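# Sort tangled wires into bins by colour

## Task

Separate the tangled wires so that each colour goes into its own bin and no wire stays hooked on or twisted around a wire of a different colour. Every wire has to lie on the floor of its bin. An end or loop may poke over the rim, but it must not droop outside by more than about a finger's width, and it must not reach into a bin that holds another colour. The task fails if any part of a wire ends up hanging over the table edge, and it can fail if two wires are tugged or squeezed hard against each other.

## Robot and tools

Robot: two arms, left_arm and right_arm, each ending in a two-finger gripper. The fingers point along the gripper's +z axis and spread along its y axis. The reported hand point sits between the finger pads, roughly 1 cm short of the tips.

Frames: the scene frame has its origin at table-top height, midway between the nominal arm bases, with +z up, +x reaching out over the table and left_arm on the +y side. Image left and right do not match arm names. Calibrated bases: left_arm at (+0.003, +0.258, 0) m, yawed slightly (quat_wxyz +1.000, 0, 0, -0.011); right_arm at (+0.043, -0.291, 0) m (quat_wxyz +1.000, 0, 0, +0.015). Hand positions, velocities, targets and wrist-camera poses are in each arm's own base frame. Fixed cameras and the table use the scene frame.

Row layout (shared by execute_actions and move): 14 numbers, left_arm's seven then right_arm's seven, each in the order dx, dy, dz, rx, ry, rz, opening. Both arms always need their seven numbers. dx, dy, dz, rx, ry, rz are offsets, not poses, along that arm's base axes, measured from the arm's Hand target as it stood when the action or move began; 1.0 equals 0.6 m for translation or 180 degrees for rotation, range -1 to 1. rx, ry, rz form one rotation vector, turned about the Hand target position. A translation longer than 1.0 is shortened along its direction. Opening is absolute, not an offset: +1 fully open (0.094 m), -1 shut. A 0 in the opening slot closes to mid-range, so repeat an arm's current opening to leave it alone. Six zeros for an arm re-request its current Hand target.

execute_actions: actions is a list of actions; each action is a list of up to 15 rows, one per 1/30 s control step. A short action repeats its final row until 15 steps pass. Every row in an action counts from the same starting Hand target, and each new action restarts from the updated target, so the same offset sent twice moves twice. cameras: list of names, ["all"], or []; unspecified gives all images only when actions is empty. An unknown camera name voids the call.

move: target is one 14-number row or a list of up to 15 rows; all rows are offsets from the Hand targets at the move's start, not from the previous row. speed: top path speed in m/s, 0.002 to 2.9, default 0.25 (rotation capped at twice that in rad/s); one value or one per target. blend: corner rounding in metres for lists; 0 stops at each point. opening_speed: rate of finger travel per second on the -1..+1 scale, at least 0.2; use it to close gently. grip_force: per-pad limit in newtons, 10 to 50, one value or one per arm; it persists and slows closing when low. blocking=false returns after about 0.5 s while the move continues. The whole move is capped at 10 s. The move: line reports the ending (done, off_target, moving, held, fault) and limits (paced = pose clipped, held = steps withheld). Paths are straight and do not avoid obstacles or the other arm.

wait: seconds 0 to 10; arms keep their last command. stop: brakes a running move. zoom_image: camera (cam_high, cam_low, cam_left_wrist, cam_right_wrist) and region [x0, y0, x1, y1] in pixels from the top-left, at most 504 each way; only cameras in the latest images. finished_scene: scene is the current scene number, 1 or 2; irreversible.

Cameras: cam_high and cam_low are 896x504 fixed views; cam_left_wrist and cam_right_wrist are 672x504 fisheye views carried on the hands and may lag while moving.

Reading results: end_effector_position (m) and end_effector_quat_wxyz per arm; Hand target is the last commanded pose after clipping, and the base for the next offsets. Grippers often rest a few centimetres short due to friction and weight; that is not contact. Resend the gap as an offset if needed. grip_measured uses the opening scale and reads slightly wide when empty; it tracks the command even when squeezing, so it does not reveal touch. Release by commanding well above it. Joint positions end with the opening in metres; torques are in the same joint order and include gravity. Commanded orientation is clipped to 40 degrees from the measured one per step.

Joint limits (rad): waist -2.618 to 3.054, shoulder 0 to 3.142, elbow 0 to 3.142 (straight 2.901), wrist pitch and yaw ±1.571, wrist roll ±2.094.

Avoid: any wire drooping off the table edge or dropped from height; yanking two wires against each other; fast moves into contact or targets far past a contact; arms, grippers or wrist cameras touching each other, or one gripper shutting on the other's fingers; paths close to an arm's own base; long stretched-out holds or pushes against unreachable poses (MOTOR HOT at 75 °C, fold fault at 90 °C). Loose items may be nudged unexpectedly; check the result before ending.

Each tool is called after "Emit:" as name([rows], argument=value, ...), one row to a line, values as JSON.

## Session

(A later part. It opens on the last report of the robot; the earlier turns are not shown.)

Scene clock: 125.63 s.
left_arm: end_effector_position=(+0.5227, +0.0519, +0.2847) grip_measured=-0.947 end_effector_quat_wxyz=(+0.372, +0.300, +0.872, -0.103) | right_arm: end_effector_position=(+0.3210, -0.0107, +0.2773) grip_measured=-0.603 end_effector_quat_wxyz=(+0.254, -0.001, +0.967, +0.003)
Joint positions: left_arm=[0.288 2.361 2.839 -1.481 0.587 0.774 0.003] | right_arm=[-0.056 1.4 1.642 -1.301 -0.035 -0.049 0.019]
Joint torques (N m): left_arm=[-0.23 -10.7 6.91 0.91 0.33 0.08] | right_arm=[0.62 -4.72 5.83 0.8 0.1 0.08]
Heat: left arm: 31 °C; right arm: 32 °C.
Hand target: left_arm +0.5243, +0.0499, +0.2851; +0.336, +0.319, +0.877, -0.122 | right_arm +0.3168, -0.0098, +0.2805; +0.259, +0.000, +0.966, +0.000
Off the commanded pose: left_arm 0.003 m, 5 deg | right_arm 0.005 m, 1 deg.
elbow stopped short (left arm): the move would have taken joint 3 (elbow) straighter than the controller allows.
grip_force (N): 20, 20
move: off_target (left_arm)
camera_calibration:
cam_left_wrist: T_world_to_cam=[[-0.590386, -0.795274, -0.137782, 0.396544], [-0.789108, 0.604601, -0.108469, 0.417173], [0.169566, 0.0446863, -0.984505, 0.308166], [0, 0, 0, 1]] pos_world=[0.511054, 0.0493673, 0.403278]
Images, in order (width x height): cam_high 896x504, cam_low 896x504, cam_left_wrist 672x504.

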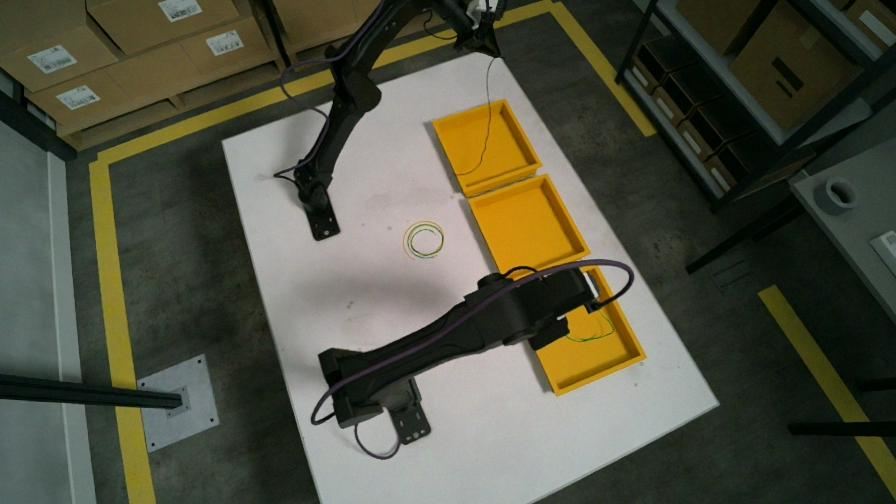

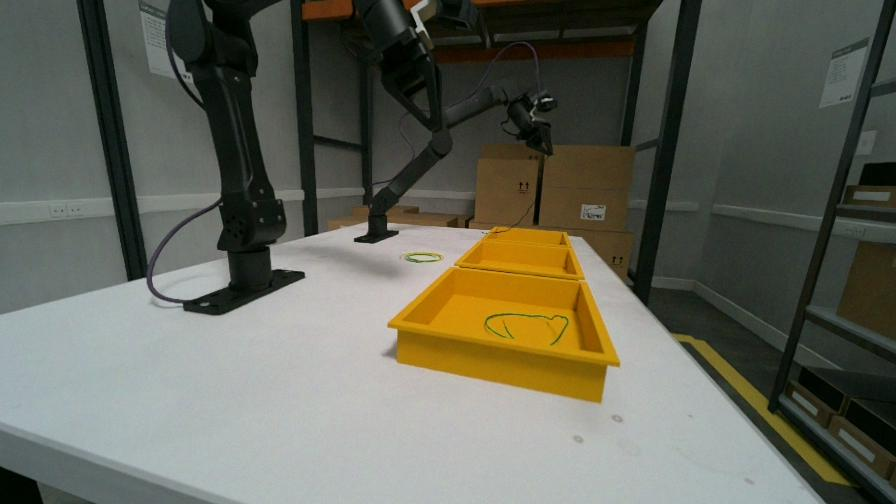

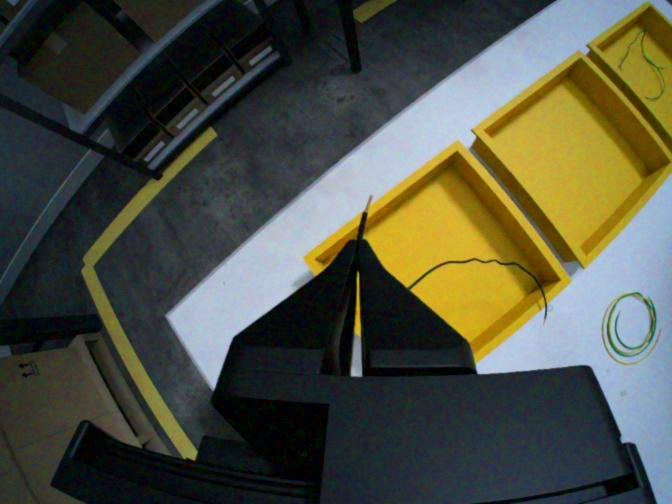

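Emit:
move(target=[0.03,0.037,-0.07,0,0,0.0667,-1,0,0,0,0,0,0,-0.6], speed=0.08, cameras=["cam_high","cam_low","cam_left_wrist"])

Emit:
zoom_image(camera="cam_high", region=[370, 70, 560, 290])

Emit:
zoom_image(camera="cam_low", region=[380, 60, 640, 310])

Scene clock: 128.03 s.
left_arm: end_effector_position=(+0.5440, +0.0756, +0.2146) grip_measured=-0.947 end_effector_quat_wxyz=(+0.319, +0.221, +0.916, -0.098) | right_arm: end_effector_position=(+0.3210, -0.0107, +0.2773) grip_measured=-0.603 end_effector_quat_wxyz=(+0.254, -0.001, +0.967, +0.003)
Joint positions: left_arm=[0.288 2.347 2.555 -1.277 0.479 0.636 0.003] | right_arm=[-0.056 1.4 1.642 -1.301 -0.035 -0.049 0.019]
Joint torques (N m): left_arm=[-0.29 -17.43 4.55 1.21 0.29 -0.09] | right_arm=[0.64 -4.67 5.82 0.81 0.09 0.09]
Heat: left arm: 31 °C; right arm: 32 °C.
Hand target: left_arm +0.5423, +0.0721, +0.2432; +0.347, +0.226, +0.906, -0.086 | right_arm +0.3168, -0.0098, +0.2805; +0.259, +0.000, +0.966, +0.000
Off the commanded pose: left_arm 0.029 m, 4 deg | right_arm 0.005 m, 1 deg.
grip_force (N): 20, 20
move: off_target (left_arm)
camera_calibration:
cam_left_wrist: T_world_to_cam=[[-0.472198, -0.879657, -0.0568529, 0.342986], [-0.881169, 0.472789, 0.00340669, 0.448103], [0.0238827, 0.0517057, -0.998377, 0.316186], [0, 0, 0, 1]] pos_world=[0.54926, 0.0735033, 0.333646]
Images, in order (width x height): cam_high 896x504, cam_low 896x504, cam_left_wrist 672x504.

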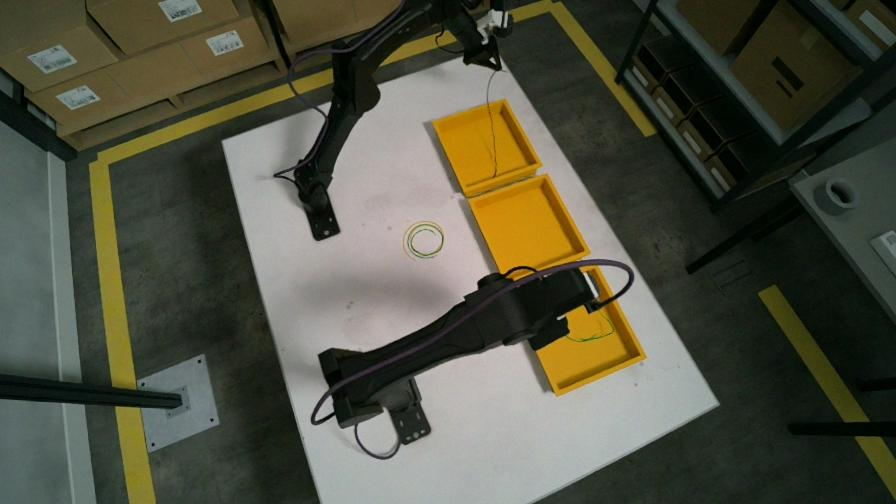

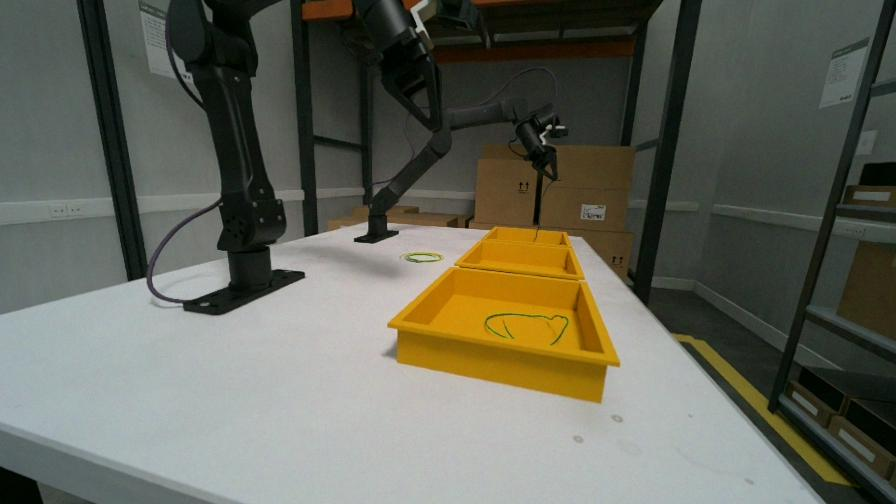

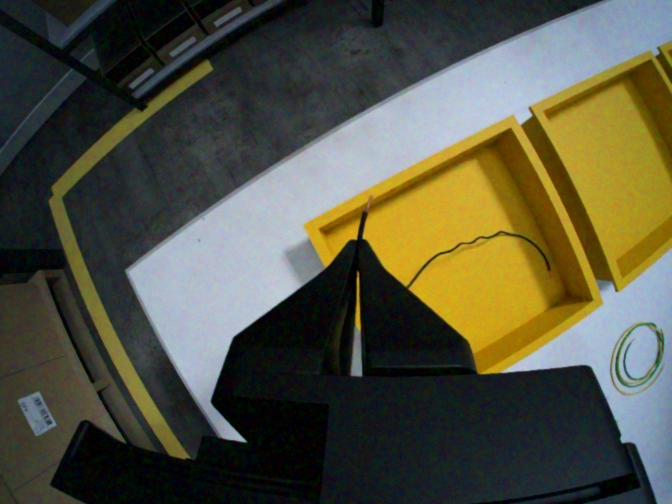

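Scaled by 2.291.

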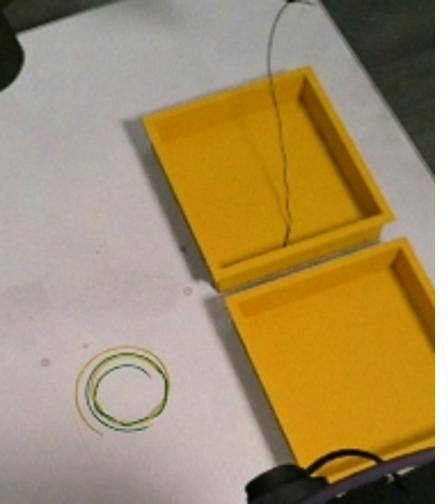

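Scaled by 1.938.

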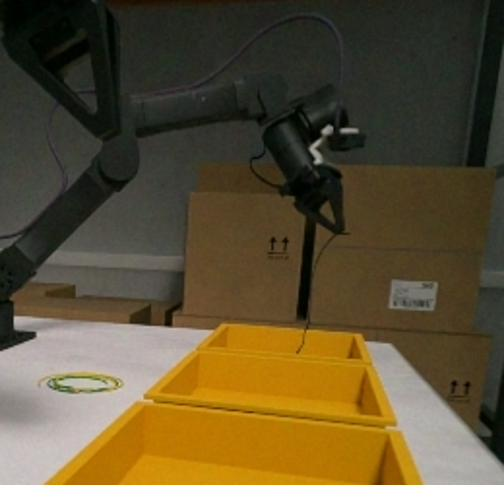

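Emit:
move(target=[0.0,0.0,-0.1,0,0,0,-1,0,0,0,0,0,0,-0.6], speed=0.06, cameras=["cam_high","cam_low","cam_left_wrist"])

Emit:
zoom_image(camera="cam_high", region=[400, 70, 560, 220])

Emit:
zoom_image(camera="cam_low", region=[460, 130, 600, 270])

Scene clock: 130.10 s.
left_arm: end_effector_position=(+0.5418, +0.0752, +0.1549) grip_measured=-0.947 end_effector_quat_wxyz=(+0.319, +0.221, +0.917, -0.098) | right_arm: end_effector_position=(+0.3210, -0.0107, +0.2773) grip_measured=-0.603 end_effector_quat_wxyz=(+0.254, -0.001, +0.967, +0.003)
Joint positions: left_arm=[0.288 2.218 2.086 -0.936 0.478 0.636 0.003] | right_arm=[-0.056 1.4 1.642 -1.301 -0.035 -0.049 0.019]
Joint torques (N m): left_arm=[-0.29 -17.17 4.98 1.2 0.3 -0.07] | right_arm=[0.62 -4.71 5.79 0.82 0.1 0.08]
Heat: left arm: 32 °C; right arm: 31 °C.
Hand target: left_arm +0.5423, +0.0721, +0.1833; +0.347, +0.226, +0.906, -0.086 | right_arm +0.3168, -0.0098, +0.2805; +0.259, +0.000, +0.966, +0.000
Off the commanded pose: left_arm 0.028 m, 4 deg | right_arm 0.005 m, 1 deg.
grip_force (N): 20, 20
move: off_target (left_arm)
camera_calibration:
cam_left_wrist: T_world_to_cam=[[-0.471157, -0.880166, -0.0576103, 0.337837], [-0.881723, 0.471754, 0.00362054, 0.447012], [0.0239912, 0.0525022, -0.998333, 0.256529], [0, 0, 0, 1]] pos_world=[0.547161, 0.0730041, 0.273946]
Images, in order (width x height): cam_high 896x504, cam_low 896x504, cam_left_wrist 672x504.

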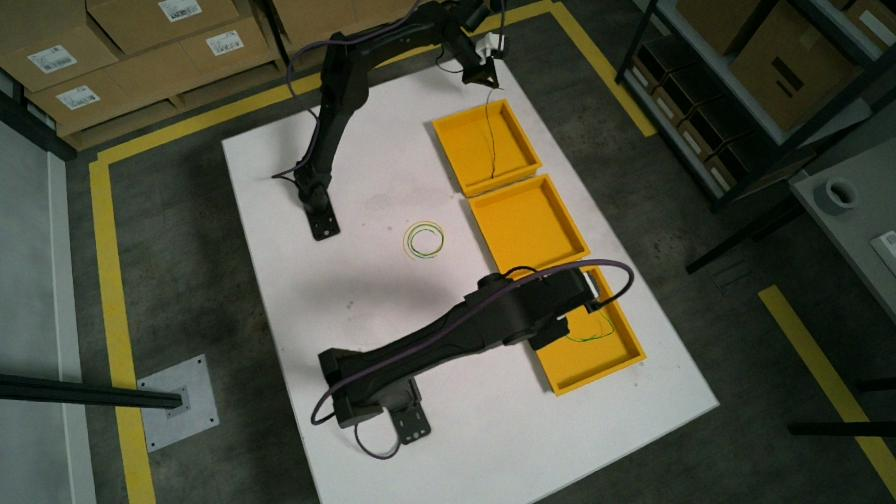

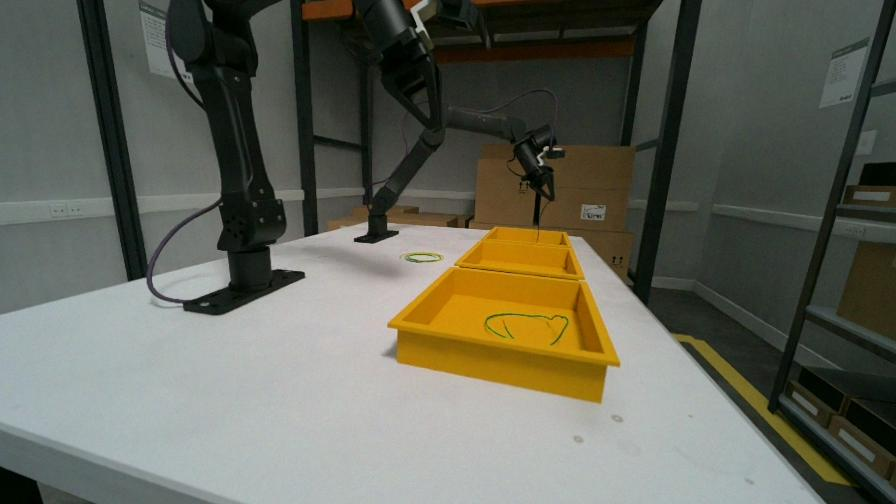

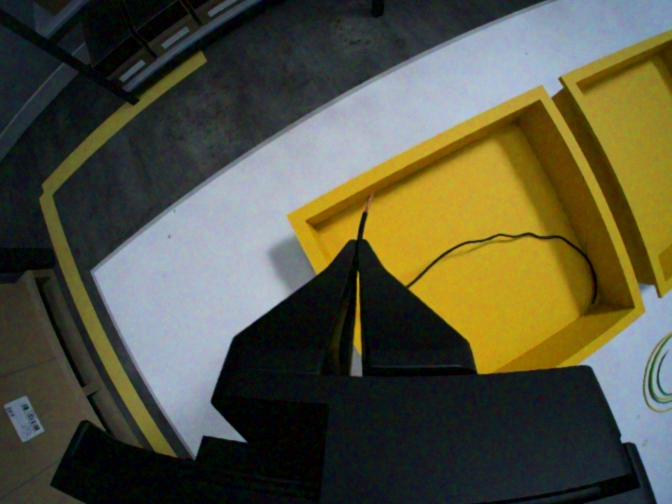

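Scaled by 3.150.

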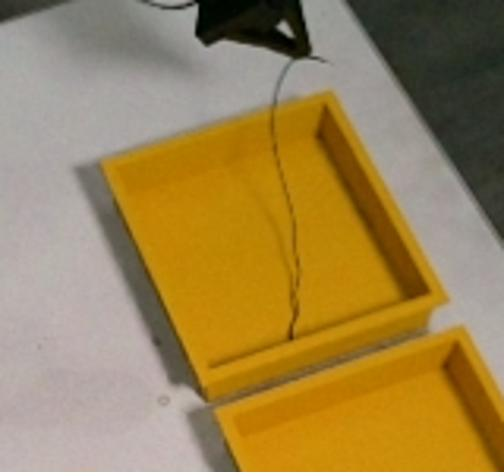

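Scaled by 3.600.

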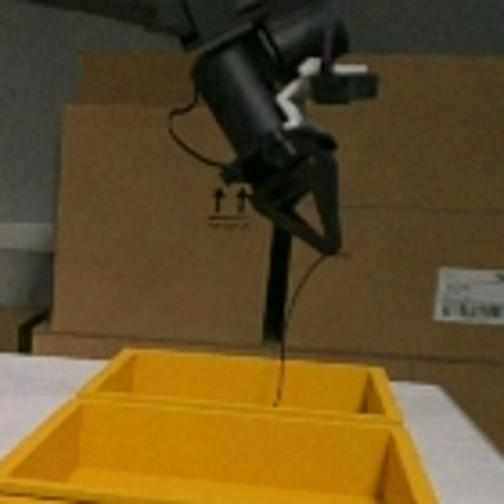

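Emit:
move(target=[0.01,0.0,-0.11,0,0,0,-1,0,0,0,0,0,0,-0.6], speed=0.06, cameras=["cam_high","cam_low","cam_left_wrist"])

Emit:
zoom_image(camera="cam_high", region=[400, 70, 560, 220])

Emit:
zoom_image(camera="cam_low", region=[460, 130, 600, 270])

Scene clock: 132.07 s.
left_arm: end_effector_position=(+0.5457, +0.0767, +0.1019) grip_measured=-0.947 end_effector_quat_wxyz=(+0.329, +0.221, +0.913, -0.091) | right_arm: end_effector_position=(+0.3210, -0.0107, +0.2773) grip_measured=-0.603 end_effector_quat_wxyz=(+0.254, -0.001, +0.967, +0.003)
Joint positions: left_arm=[0.288 2.212 1.856 -0.684 0.476 0.632 0.003] | right_arm=[-0.056 1.4 1.642 -1.301 -0.035 -0.049 0.019]
Joint torques (N m): left_arm=[-0.61 -15.12 4.97 1.21 0.29 -0.07] | right_arm=[0.64 -4.66 5.82 0.82 0.1 0.09]
Heat: left arm: 34 °C; right arm: 31 °C.
Hand target: left_arm +0.5484, +0.0722, +0.1174; +0.348, +0.226, +0.906, -0.086 | right_arm +0.3168, -0.0098, +0.2805; +0.259, +0.000, +0.966, +0.000
Off the commanded pose: left_arm 0.016 m, 2 deg | right_arm 0.005 m, 1 deg.
grip_force (N): 20, 20
move: off_target (left_arm)
camera_calibration:
cam_left_wrist: T_world_to_cam=[[-0.466121, -0.881511, -0.0753045, 0.337049], [-0.883417, 0.468365, -0.0144707, 0.452991], [0.0480261, 0.0597802, -0.997056, 0.189671], [0, 0, 0, 1]] pos_world=[0.548176, 0.073609, 0.221049]
Images, in order (width x height): cam_high 896x504, cam_low 896x504, cam_left_wrist 672x504.

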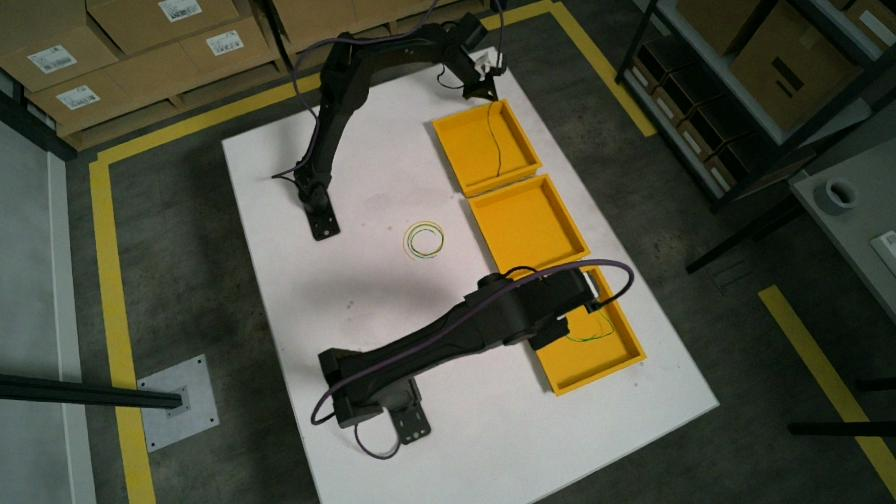

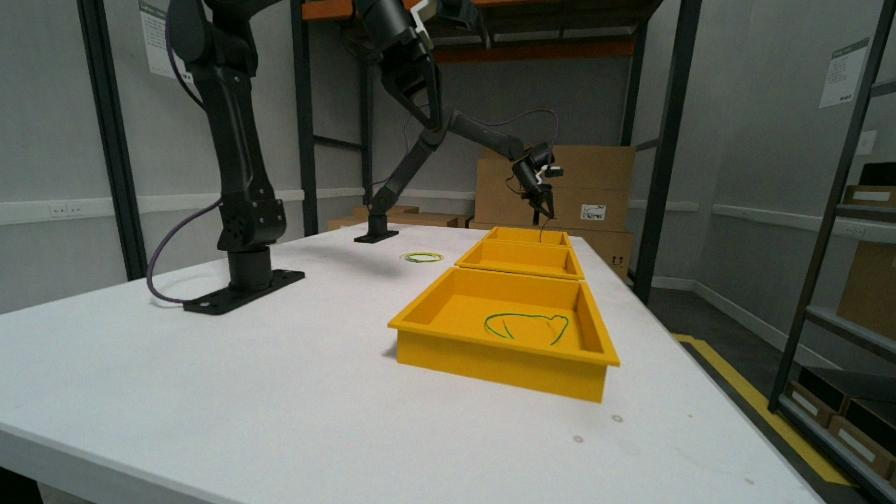

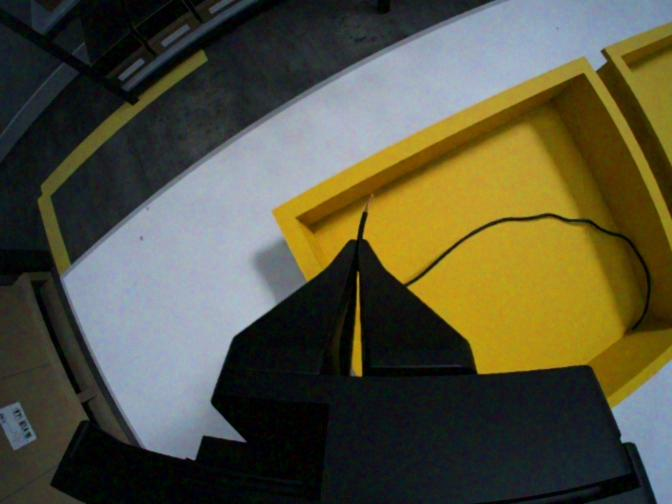

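Scaled by 3.150.

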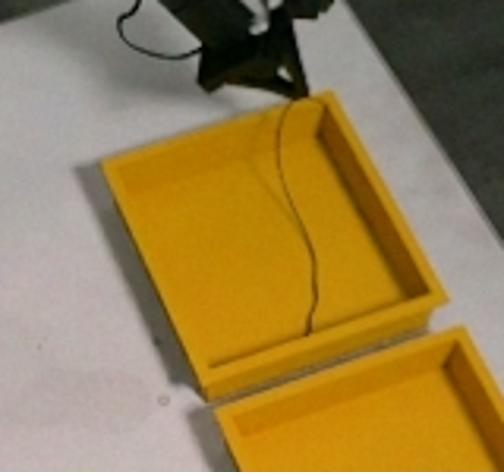

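Scaled by 3.600.

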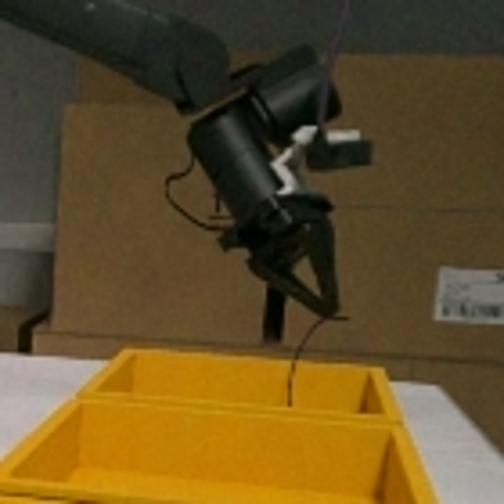

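Emit:
move([
  [-0.02,-0.035,-0.02,0,0,0,-1,0,0,0,0,0,0,-0.6],
  [-0.02,-0.035,-0.1,0,0,0,-1,0,0,0,0,0,0,-0.6],
], speed=0.06, blend=[0.01,0], cameras=["cam_high","cam_low","cam_left_wrist"])

Emit:
zoom_image(camera="cam_high", region=[400, 70, 560, 220])

Emit:
zoom_image(camera="cam_low", region=[460, 130, 600, 270])

Scene clock: 134.23 s.
left_arm: end_effector_position=(+0.5349, +0.0534, +0.0549) grip_measured=-0.947 end_effector_quat_wxyz=(+0.339, +0.225, +0.909, -0.086) | right_arm: end_effector_position=(+0.3210, -0.0107, +0.2773) grip_measured=-0.603 end_effector_quat_wxyz=(+0.254, -0.001, +0.967, +0.003)
Joint positions: left_arm=[0.246 2.172 1.583 -0.411 0.456 0.596 0.003] | right_arm=[-0.056 1.4 1.642 -1.301 -0.035 -0.049 0.019]
Joint torques (N m): left_arm=[-0.24 -12.52 4.74 1.28 0.27 -0.08] | right_arm=[0.62 -4.7 5.81 0.82 0.1 0.09]
Heat: left arm: 35 °C; right arm: 31 °C.
Hand target: left_arm +0.5364, +0.0512, +0.0573; +0.348, +0.226, +0.906, -0.086 | right_arm +0.3168, -0.0098, +0.2805; +0.259, +0.000, +0.966, +0.000
Off the commanded pose: left_arm 0.004 m, 1 deg | right_arm 0.005 m, 1 deg.
grip_force (N): 20, 20
move: done
camera_calibration:
cam_left_wrist: T_world_to_cam=[[-0.468122, -0.878803, -0.0925573, 0.309826], [-0.880733, 0.472527, -0.0320638, 0.452925], [0.0719136, 0.0665085, -0.995191, 0.131485], [0, 0, 0, 1]] pos_world=[0.534487, 0.0495116, 0.174052]
Images, in order (width x height): cam_high 896x504, cam_low 896x504, cam_left_wrist 672x504.

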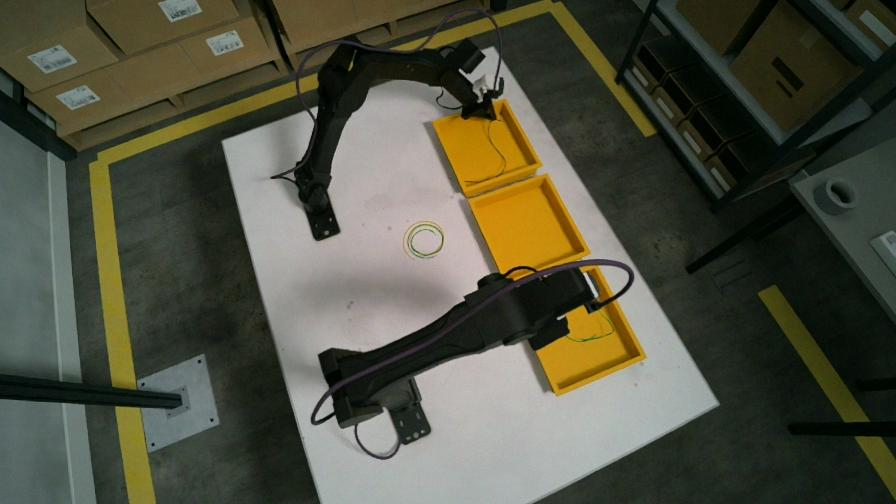

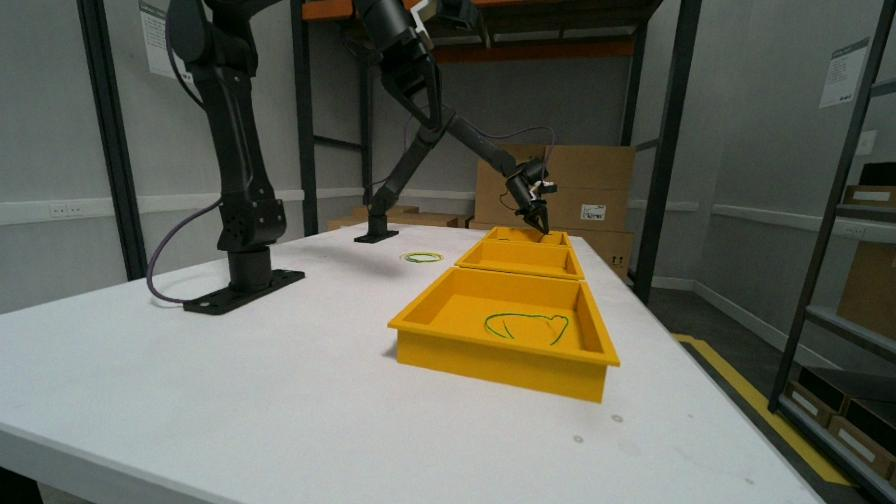

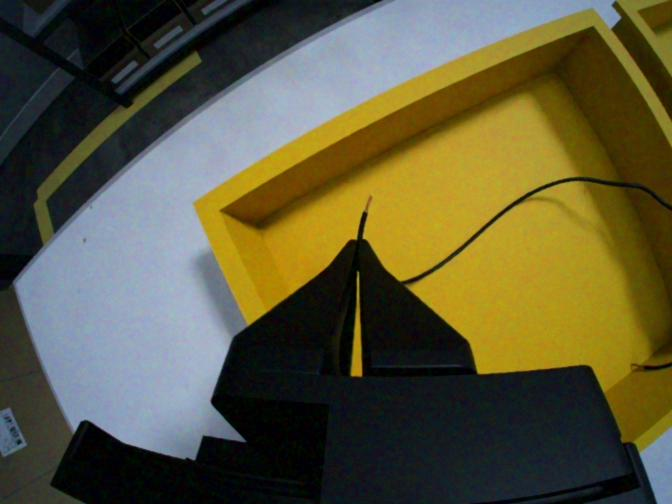

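Scaled by 3.150.

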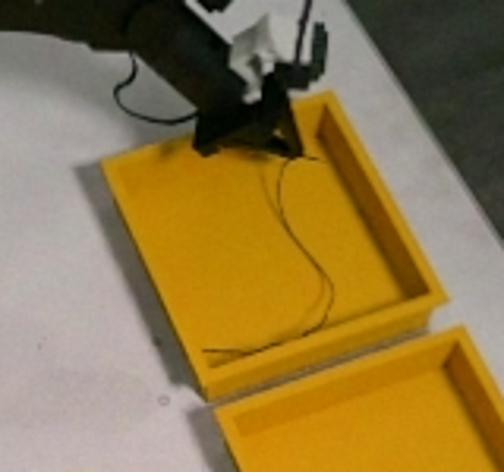

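Scaled by 3.600.

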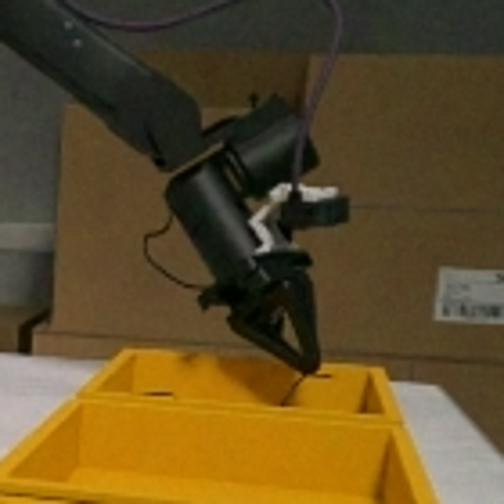

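Emit:
move(target=[0,0,-0.03,0,0,0,-1,0,0,0,0,0,0,-0.6], speed=0.05, cameras=["cam_high","cam_left_wrist"])

Scene clock: 136.77 s.
left_arm: end_effector_position=(+0.5364, +0.0538, +0.0497) grip_measured=-0.947 end_effector_quat_wxyz=(+0.349, +0.227, +0.905, -0.080) | right_arm: end_effector_position=(+0.3210, -0.0107, +0.2773) grip_measured=-0.603 end_effector_quat_wxyz=(+0.254, -0.001, +0.967, +0.003)
Joint positions: left_arm=[0.246 2.172 1.548 -0.351 0.456 0.596 0.003] | right_arm=[-0.056 1.4 1.642 -1.301 -0.035 -0.049 0.019]
Joint torques (N m): left_arm=[-0.24 -10.47 4.71 1.33 0.26 -0.08] | right_arm=[0.61 -4.67 5.81 0.81 0.09 0.1]
Heat: left arm: 35 °C; right arm: 31 °C.
Hand target: left_arm +0.5363, +0.0512, +0.0392; +0.347, +0.226, +0.906, -0.086 | right_arm +0.3168, -0.0098, +0.2805; +0.259, +0.000, +0.966, +0.000
Off the commanded pose: left_arm 0.011 m, 1 deg | right_arm 0.005 m, 1 deg.
grip_force (N): 20, 20
move: off_target (left_arm)
camera_calibration:
cam_left_wrist: T_world_to_cam=[[-0.465633, -0.878232, -0.109062, 0.309903], [-0.879783, 0.472704, -0.0503181, 0.454328], [0.0957449, 0.0725209, -0.992761, 0.112914], [0, 0, 0, 1]] pos_world=[0.5332, 0.049215, 0.168756]
Images, in order (width x height): cam_high 896x504, cam_left_wrist 672x504.

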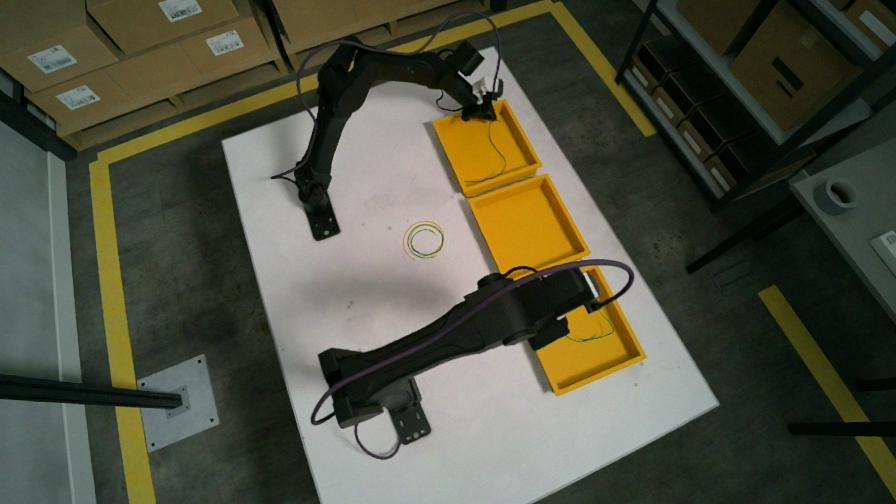

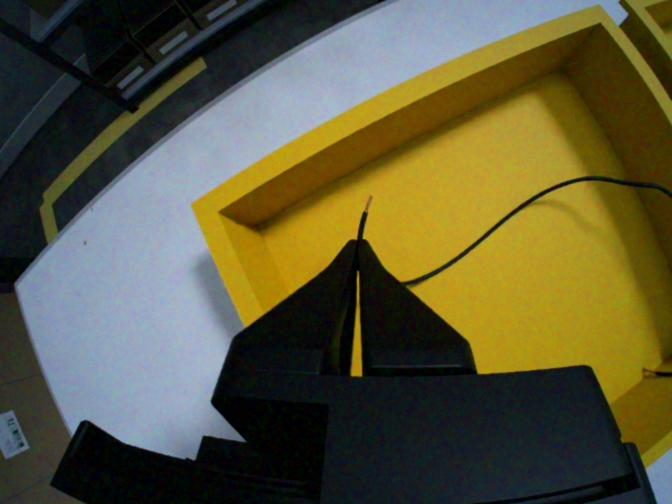

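Emit:
move(target=[0,0,-0.02,0,0,0,-1,0,0,0,0,0,0,-0.6], speed=0.05, cameras=["cam_left_wrist"])

Emit:
zoom_image(camera="cam_left_wrist", region=[300, 120, 672, 480])

Scene clock: 137.83 s.
left_arm: end_effector_position=(+0.5366, +0.0539, +0.0384) grip_measured=-0.947 end_effector_quat_wxyz=(+0.350, +0.228, +0.905, -0.080) | right_arm: end_effector_position=(+0.3210, -0.0107, +0.2773) grip_measured=-0.603 end_effector_quat_wxyz=(+0.254, -0.001, +0.967, +0.003)
Joint positions: left_arm=[0.246 2.189 1.527 -0.312 0.456 0.596 0.003] | right_arm=[-0.056 1.4 1.642 -1.301 -0.035 -0.049 0.019]
Joint torques (N m): left_arm=[-0.24 -10.36 4.72 1.32 0.27 -0.07] | right_arm=[0.69 -4.68 5.82 0.82 0.1 0.09]
Heat: left arm: 35 °C; right arm: 31 °C.
Hand target: left_arm +0.5362, +0.0512, +0.0271; +0.347, +0.226, +0.906, -0.086 | right_arm +0.3168, -0.0098, +0.2805; +0.259, +0.000, +0.966, +0.000
Off the commanded pose: left_arm 0.012 m, 1 deg | right_arm 0.005 m, 1 deg.
grip_force (N): 20, 20
move: off_target (left_arm)
camera_calibration:
cam_left_wrist: T_world_to_cam=[[-0.465519, -0.878207, -0.109752, 0.308717], [-0.879724, 0.472721, -0.0511963, 0.453865], [0.0968431, 0.0727189, -0.99264, 0.101082], [0, 0, 0, 1]] pos_world=[0.533201, 0.0492151, 0.157457]
Images, in order (width x height): cam_left_wrist 672x504.

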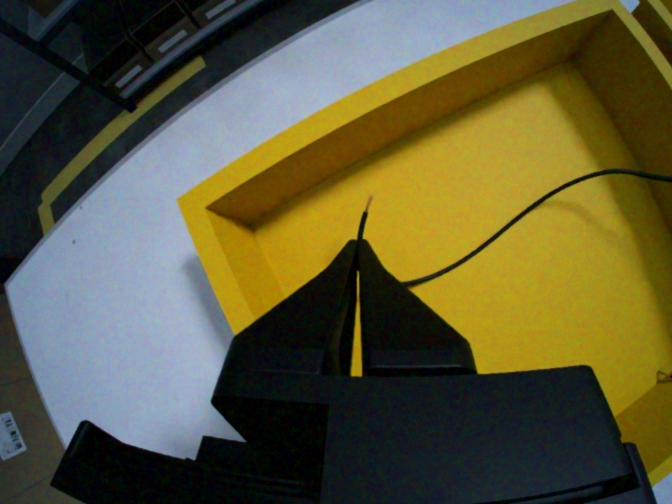

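Scaled by 1.355 from the camera's 672x504 image, which has a finer 960x720 frame.

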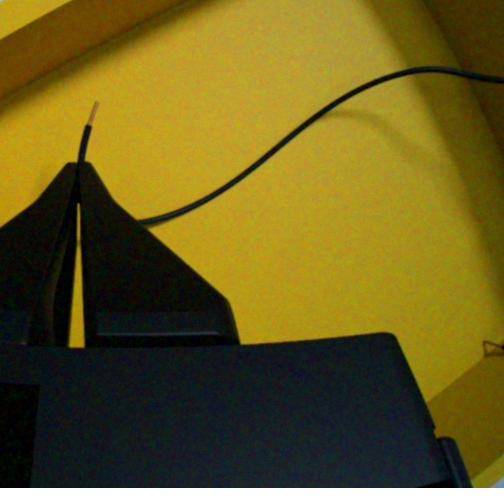

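Emit:
move([
  [0,0,-0.008,0,0,0,-1,0,0,0,0,0,0,-0.6],
  [0,0,-0.008,0,0,0,-0.6,0,0,0,0,0,0,-0.6],
], speed=0.05, opening_speed=0.4)

Emit:
move([
  [0,0,0.12,0,0,0,-0.6,0,0,0,0,0,0,-0.6],
  [-0.08,0,0.3,0,0,0,-0.6,0,0,0,0,0,0,-0.6],
], speed=[0.06,0.1], cameras=["cam_high","cam_left_wrist"])

Emit:
zoom_image(camera="cam_high", region=[400, 60, 600, 220])

Scene clock: 140.47 s.
left_arm: end_effector_position=(+0.5372, +0.0540, +0.0346) grip_measured=-0.603 end_effector_quat_wxyz=(+0.351, +0.228, +0.905, -0.079) | right_arm: end_effector_position=(+0.3210, -0.0107, +0.2773) grip_measured=-0.603 end_effector_quat_wxyz=(+0.254, -0.001, +0.967, +0.003)
Joint positions: left_arm=[0.246 2.196 1.52 -0.295 0.456 0.596 0.019] | right_arm=[-0.056 1.4 1.642 -1.301 -0.035 -0.049 0.019]
Joint torques (N m): left_arm=[-0.23 -10.29 4.66 1.34 0.26 -0.07] | right_arm=[0.64 -4.67 5.79 0.82 0.09 0.09]
Heat: left arm: 35 °C; right arm: 31 °C.
Hand target: left_arm +0.5363, +0.0512, +0.0224; +0.347, +0.226, +0.906, -0.086 | right_arm +0.3168, -0.0098, +0.2805; +0.259, +0.000, +0.966, +0.000
Off the commanded pose: left_arm 0.013 m, 1 deg | right_arm 0.005 m, 1 deg.
grip_force (N): 20, 20
move: off_target (left_arm); target 2's new opening was sent with left_arm's hand 0.013 m and 1 deg from that target

Scene clock: 144.13 s.
left_arm: end_effector_position=(+0.4881, +0.0518, +0.1720) grip_measured=-0.603 end_effector_quat_wxyz=(+0.320, +0.217, +0.917, -0.093) | right_arm: end_effector_position=(+0.3210, -0.0107, +0.2773) grip_measured=-0.603 end_effector_quat_wxyz=(+0.254, -0.001, +0.967, +0.003)
Joint positions: left_arm=[0.267 1.947 1.743 -0.846 0.458 0.608 0.019] | right_arm=[-0.056 1.4 1.642 -1.301 -0.035 -0.049 0.019]
Joint torques (N m): left_arm=[0.42 -13.61 8.64 0.84 0.39 0.1] | right_arm=[0.61 -4.68 5.81 0.81 0.1 0.09]
Heat: left arm: 36 °C; right arm: 31 °C.
Hand target: left_arm +0.4883, +0.0512, +0.2025; +0.347, +0.226, +0.906, -0.086 | right_arm +0.3168, -0.0098, +0.2805; +0.259, +0.000, +0.966, +0.000
Off the commanded pose: left_arm 0.030 m, 4 deg | right_arm 0.005 m, 1 deg.
grip_force (N): 20, 20
move: off_target (left_arm)
camera_calibration:
cam_left_wrist: T_world_to_cam=[[-0.462366, -0.884287, -0.0652193, 0.290082], [-0.88627, 0.463157, 0.00334378, 0.413322], [0.0272499, 0.059348, -0.997865, 0.274192], [0, 0, 0, 1]] pos_world=[0.492968, 0.0488103, 0.291144]
Images, in order (width x height): cam_high 896x504, cam_left_wrist 672x504.

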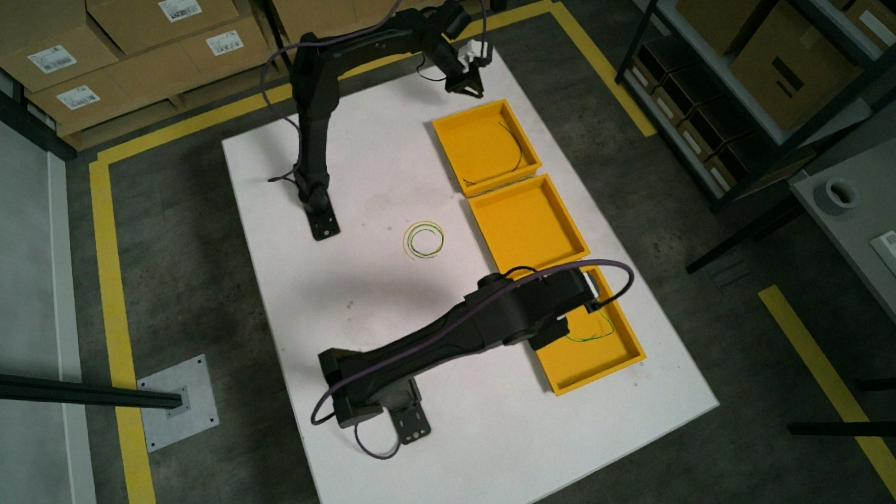

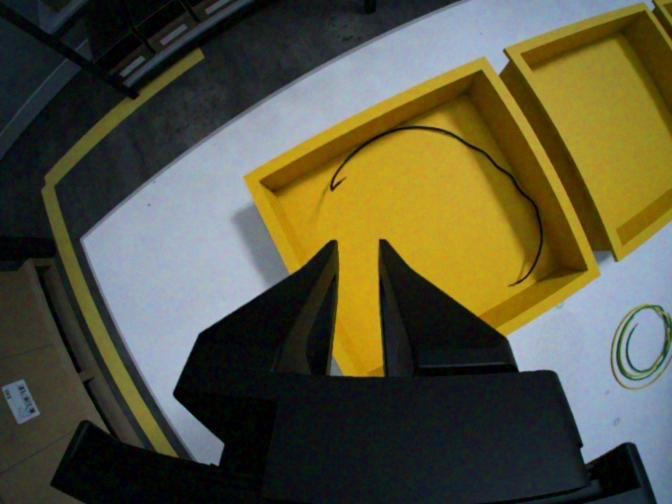

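Scaled by 2.520.

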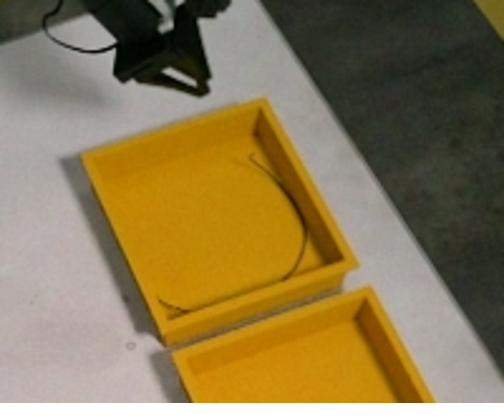

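Emit:
move([
  [-0.314,-0.252,0.079,0.008,0.0325,0.0775,-0.6,0,0,0,0,0,0,-0.6],
  [-0.514,-0.4187,-0.104,0.0159,0.065,0.155,-0.6,0,0,0,0,0,0,-0.6],
], speed=0.15, blend=[0.03,0], cameras=["cam_left_wrist"])

Emit:
zoom_image(camera="cam_left_wrist", region=[220, 20, 520, 245])

Scene clock: 148.30 s.
left_arm: end_effector_position=(+0.1794, -0.2059, +0.1427) grip_measured=-0.603 end_effector_quat_wxyz=(+0.255, +0.001, +0.967, -0.017) | right_arm: end_effector_position=(+0.3210, -0.0107, +0.2773) grip_measured=-0.603 end_effector_quat_wxyz=(+0.254, -0.001, +0.967, +0.003)
Joint positions: left_arm=[-1.15 1.301 1.038 -1.049 -0.451 -1.089 0.019] | right_arm=[-0.056 1.4 1.642 -1.301 -0.035 -0.049 0.019]
Joint torques (N m): left_arm=[-0.36 -3.18 5.15 0.41 -0.44 -0.11] | right_arm=[0.68 -4.68 5.83 0.81 0.09 0.09]
Heat: left arm: 36 °C; right arm: 31 °C.
Hand target: left_arm +0.1799, -0.2000, +0.1400; +0.259, +0.000, +0.966, +0.000 | right_arm +0.3168, -0.0098, +0.2805; +0.259, +0.000, +0.966, +0.000
Off the commanded pose: left_arm 0.006 m, 2 deg | right_arm 0.005 m, 1 deg.
grip_force (N): 20, 20
move: done
camera_calibration:
cam_left_wrist: T_world_to_cam=[[-0.0308142, -0.997628, -0.0615503, -0.183674], [-0.985801, 0.0201641, 0.1667, 0.162614], [-0.165064, 0.0658131, -0.984085, 0.302402], [0, 0, 0, 1]] pos_world=[0.204561, -0.206419, 0.259176]
Images, in order (width x height): cam_left_wrist 672x504.

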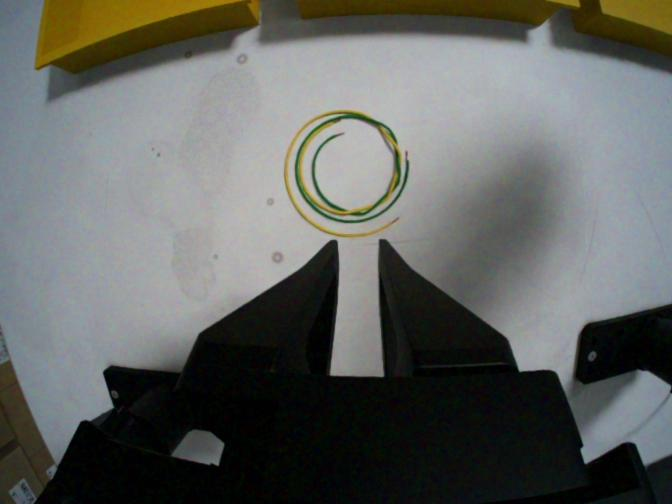

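Scaled by 1.680 from the camera's 672x504 image, which has a finer 960x720 frame.

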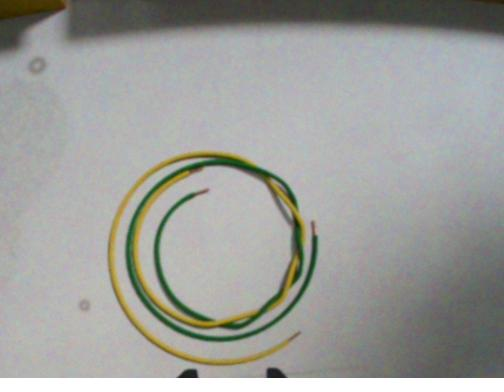

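Emit:
move(target=[-0.002,-0.028,-0.108,0,0,-0.3778,-0.8,0,0,0,0,0,0,-0.6], speed=0.15, cameras=["cam_left_wrist"])

Emit:
zoom_image(camera="cam_left_wrist", region=[260, 120, 460, 270])

Scene clock: 153.70 s.
left_arm: end_effector_position=(+0.1782, -0.2146, +0.0778) grip_measured=-0.797 end_effector_quat_wxyz=(+0.212, +0.538, +0.804, -0.138) | right_arm: end_effector_position=(+0.3210, -0.0107, +0.2773) grip_measured=-0.603 end_effector_quat_wxyz=(+0.254, -0.001, +0.967, +0.003)
Joint positions: left_arm=[-0.754 1.184 0.681 -0.593 0.198 0.377 0.01] | right_arm=[-0.056 1.4 1.642 -1.301 -0.035 -0.049 0.019]
Joint torques (N m): left_arm=[0.42 -2.33 4.9 1.21 0.25 0.07] | right_arm=[0.62 -4.7 5.83 0.81 0.1 0.08]
Heat: left arm: 35 °C; right arm: 31 °C.
Hand target: left_arm +0.1787, -0.2169, +0.0752; +0.215, +0.540, +0.801, -0.145 | right_arm +0.3168, -0.0098, +0.2805; +0.259, +0.000, +0.966, +0.000
Off the commanded pose: left_arm 0.003 m, 1 deg | right_arm 0.005 m, 1 deg.
grip_force (N): 20, 20
move: done
camera_calibration:
cam_left_wrist: T_world_to_cam=[[-0.927165, -0.361253, -0.0993072, 0.102892], [-0.373526, 0.91186, 0.170261, 0.254344], [0.0290469, 0.194954, -0.980382, 0.231798], [0, 0, 0, 1]] pos_world=[0.183669, -0.239946, 0.194164]
Images, in order (width x height): cam_left_wrist 672x504.

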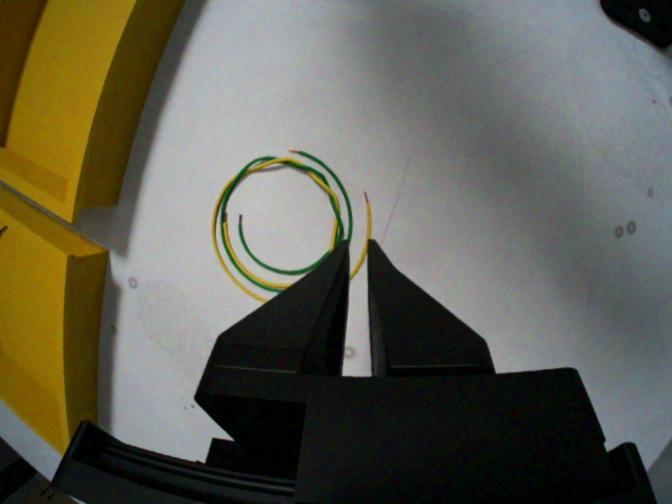

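Scaled by 2.520 from the camera's 672x504 image, which has a finer 960x720 frame.

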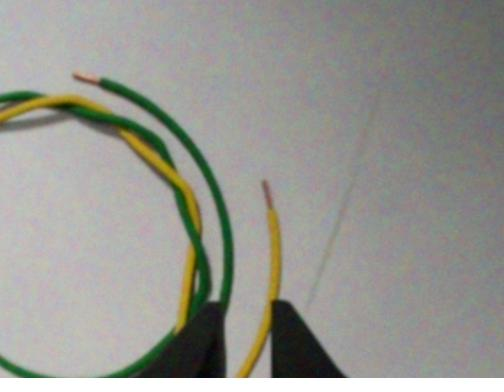

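Emit:
move(target=[-0.007,-0.0047,-0.093,0,0,0,-0.8,0,0,0,0,0,0,-0.6], speed=0.08, cameras=["cam_left_wrist"])

Emit:
zoom_image(camera="cam_left_wrist", region=[260, 120, 460, 270])

Scene clock: 155.47 s.
left_arm: end_effector_position=(+0.1754, -0.2173, +0.0221) grip_measured=-0.797 end_effector_quat_wxyz=(+0.213, +0.540, +0.802, -0.141) | right_arm: end_effector_position=(+0.3210, -0.0107, +0.2773) grip_measured=-0.603 end_effector_quat_wxyz=(+0.254, -0.001, +0.967, +0.003)
Joint positions: left_arm=[-0.768 1.294 0.507 -0.305 0.198 0.37 0.01] | right_arm=[-0.056 1.4 1.642 -1.301 -0.035 -0.049 0.019]
Joint torques (N m): left_arm=[-0.5 -2.59 4.45 1.23 0.14 -0.09] | right_arm=[0.64 -4.68 5.81 0.82 0.1 0.1]
Heat: left arm: 34 °C; right arm: 31 °C.
Hand target: left_arm +0.1745, -0.2197, +0.0195; +0.215, +0.540, +0.801, -0.145 | right_arm +0.3168, -0.0098, +0.2805; +0.259, +0.000, +0.966, +0.000
Off the commanded pose: left_arm 0.004 m, 1 deg | right_arm 0.005 m, 1 deg.
grip_force (N): 20, 20
move: done
camera_calibration:
cam_left_wrist: T_world_to_cam=[[-0.92993, -0.354642, -0.0972617, 0.0957103], [-0.366508, 0.915425, 0.16634, 0.264854], [0.0300446, 0.190332, -0.98126, 0.176724], [0, 0, 0, 1]] pos_world=[0.180765, -0.242148, 0.138666]
Images, in order (width x height): cam_left_wrist 672x504.

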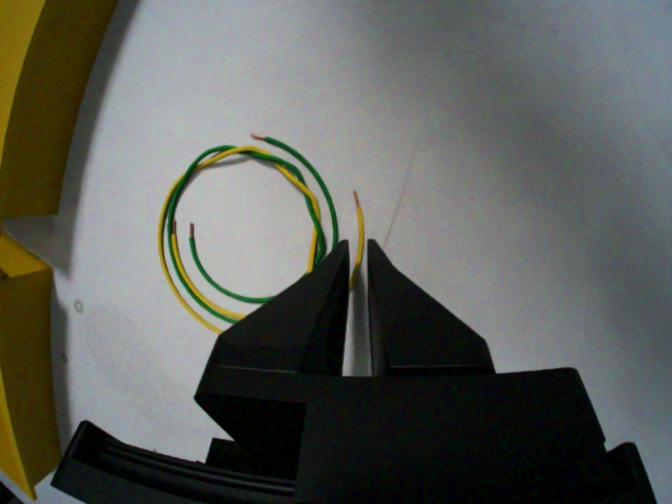

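Scaled by 2.520 from the camera's 672x504 image, which has a finer 960x720 frame.

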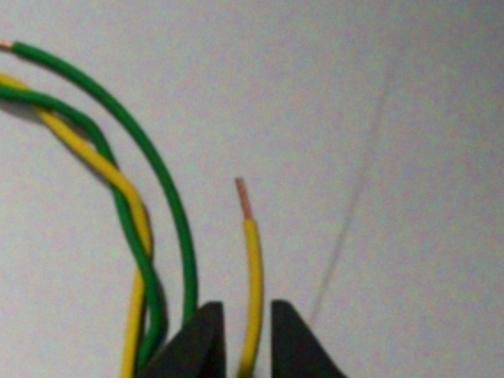

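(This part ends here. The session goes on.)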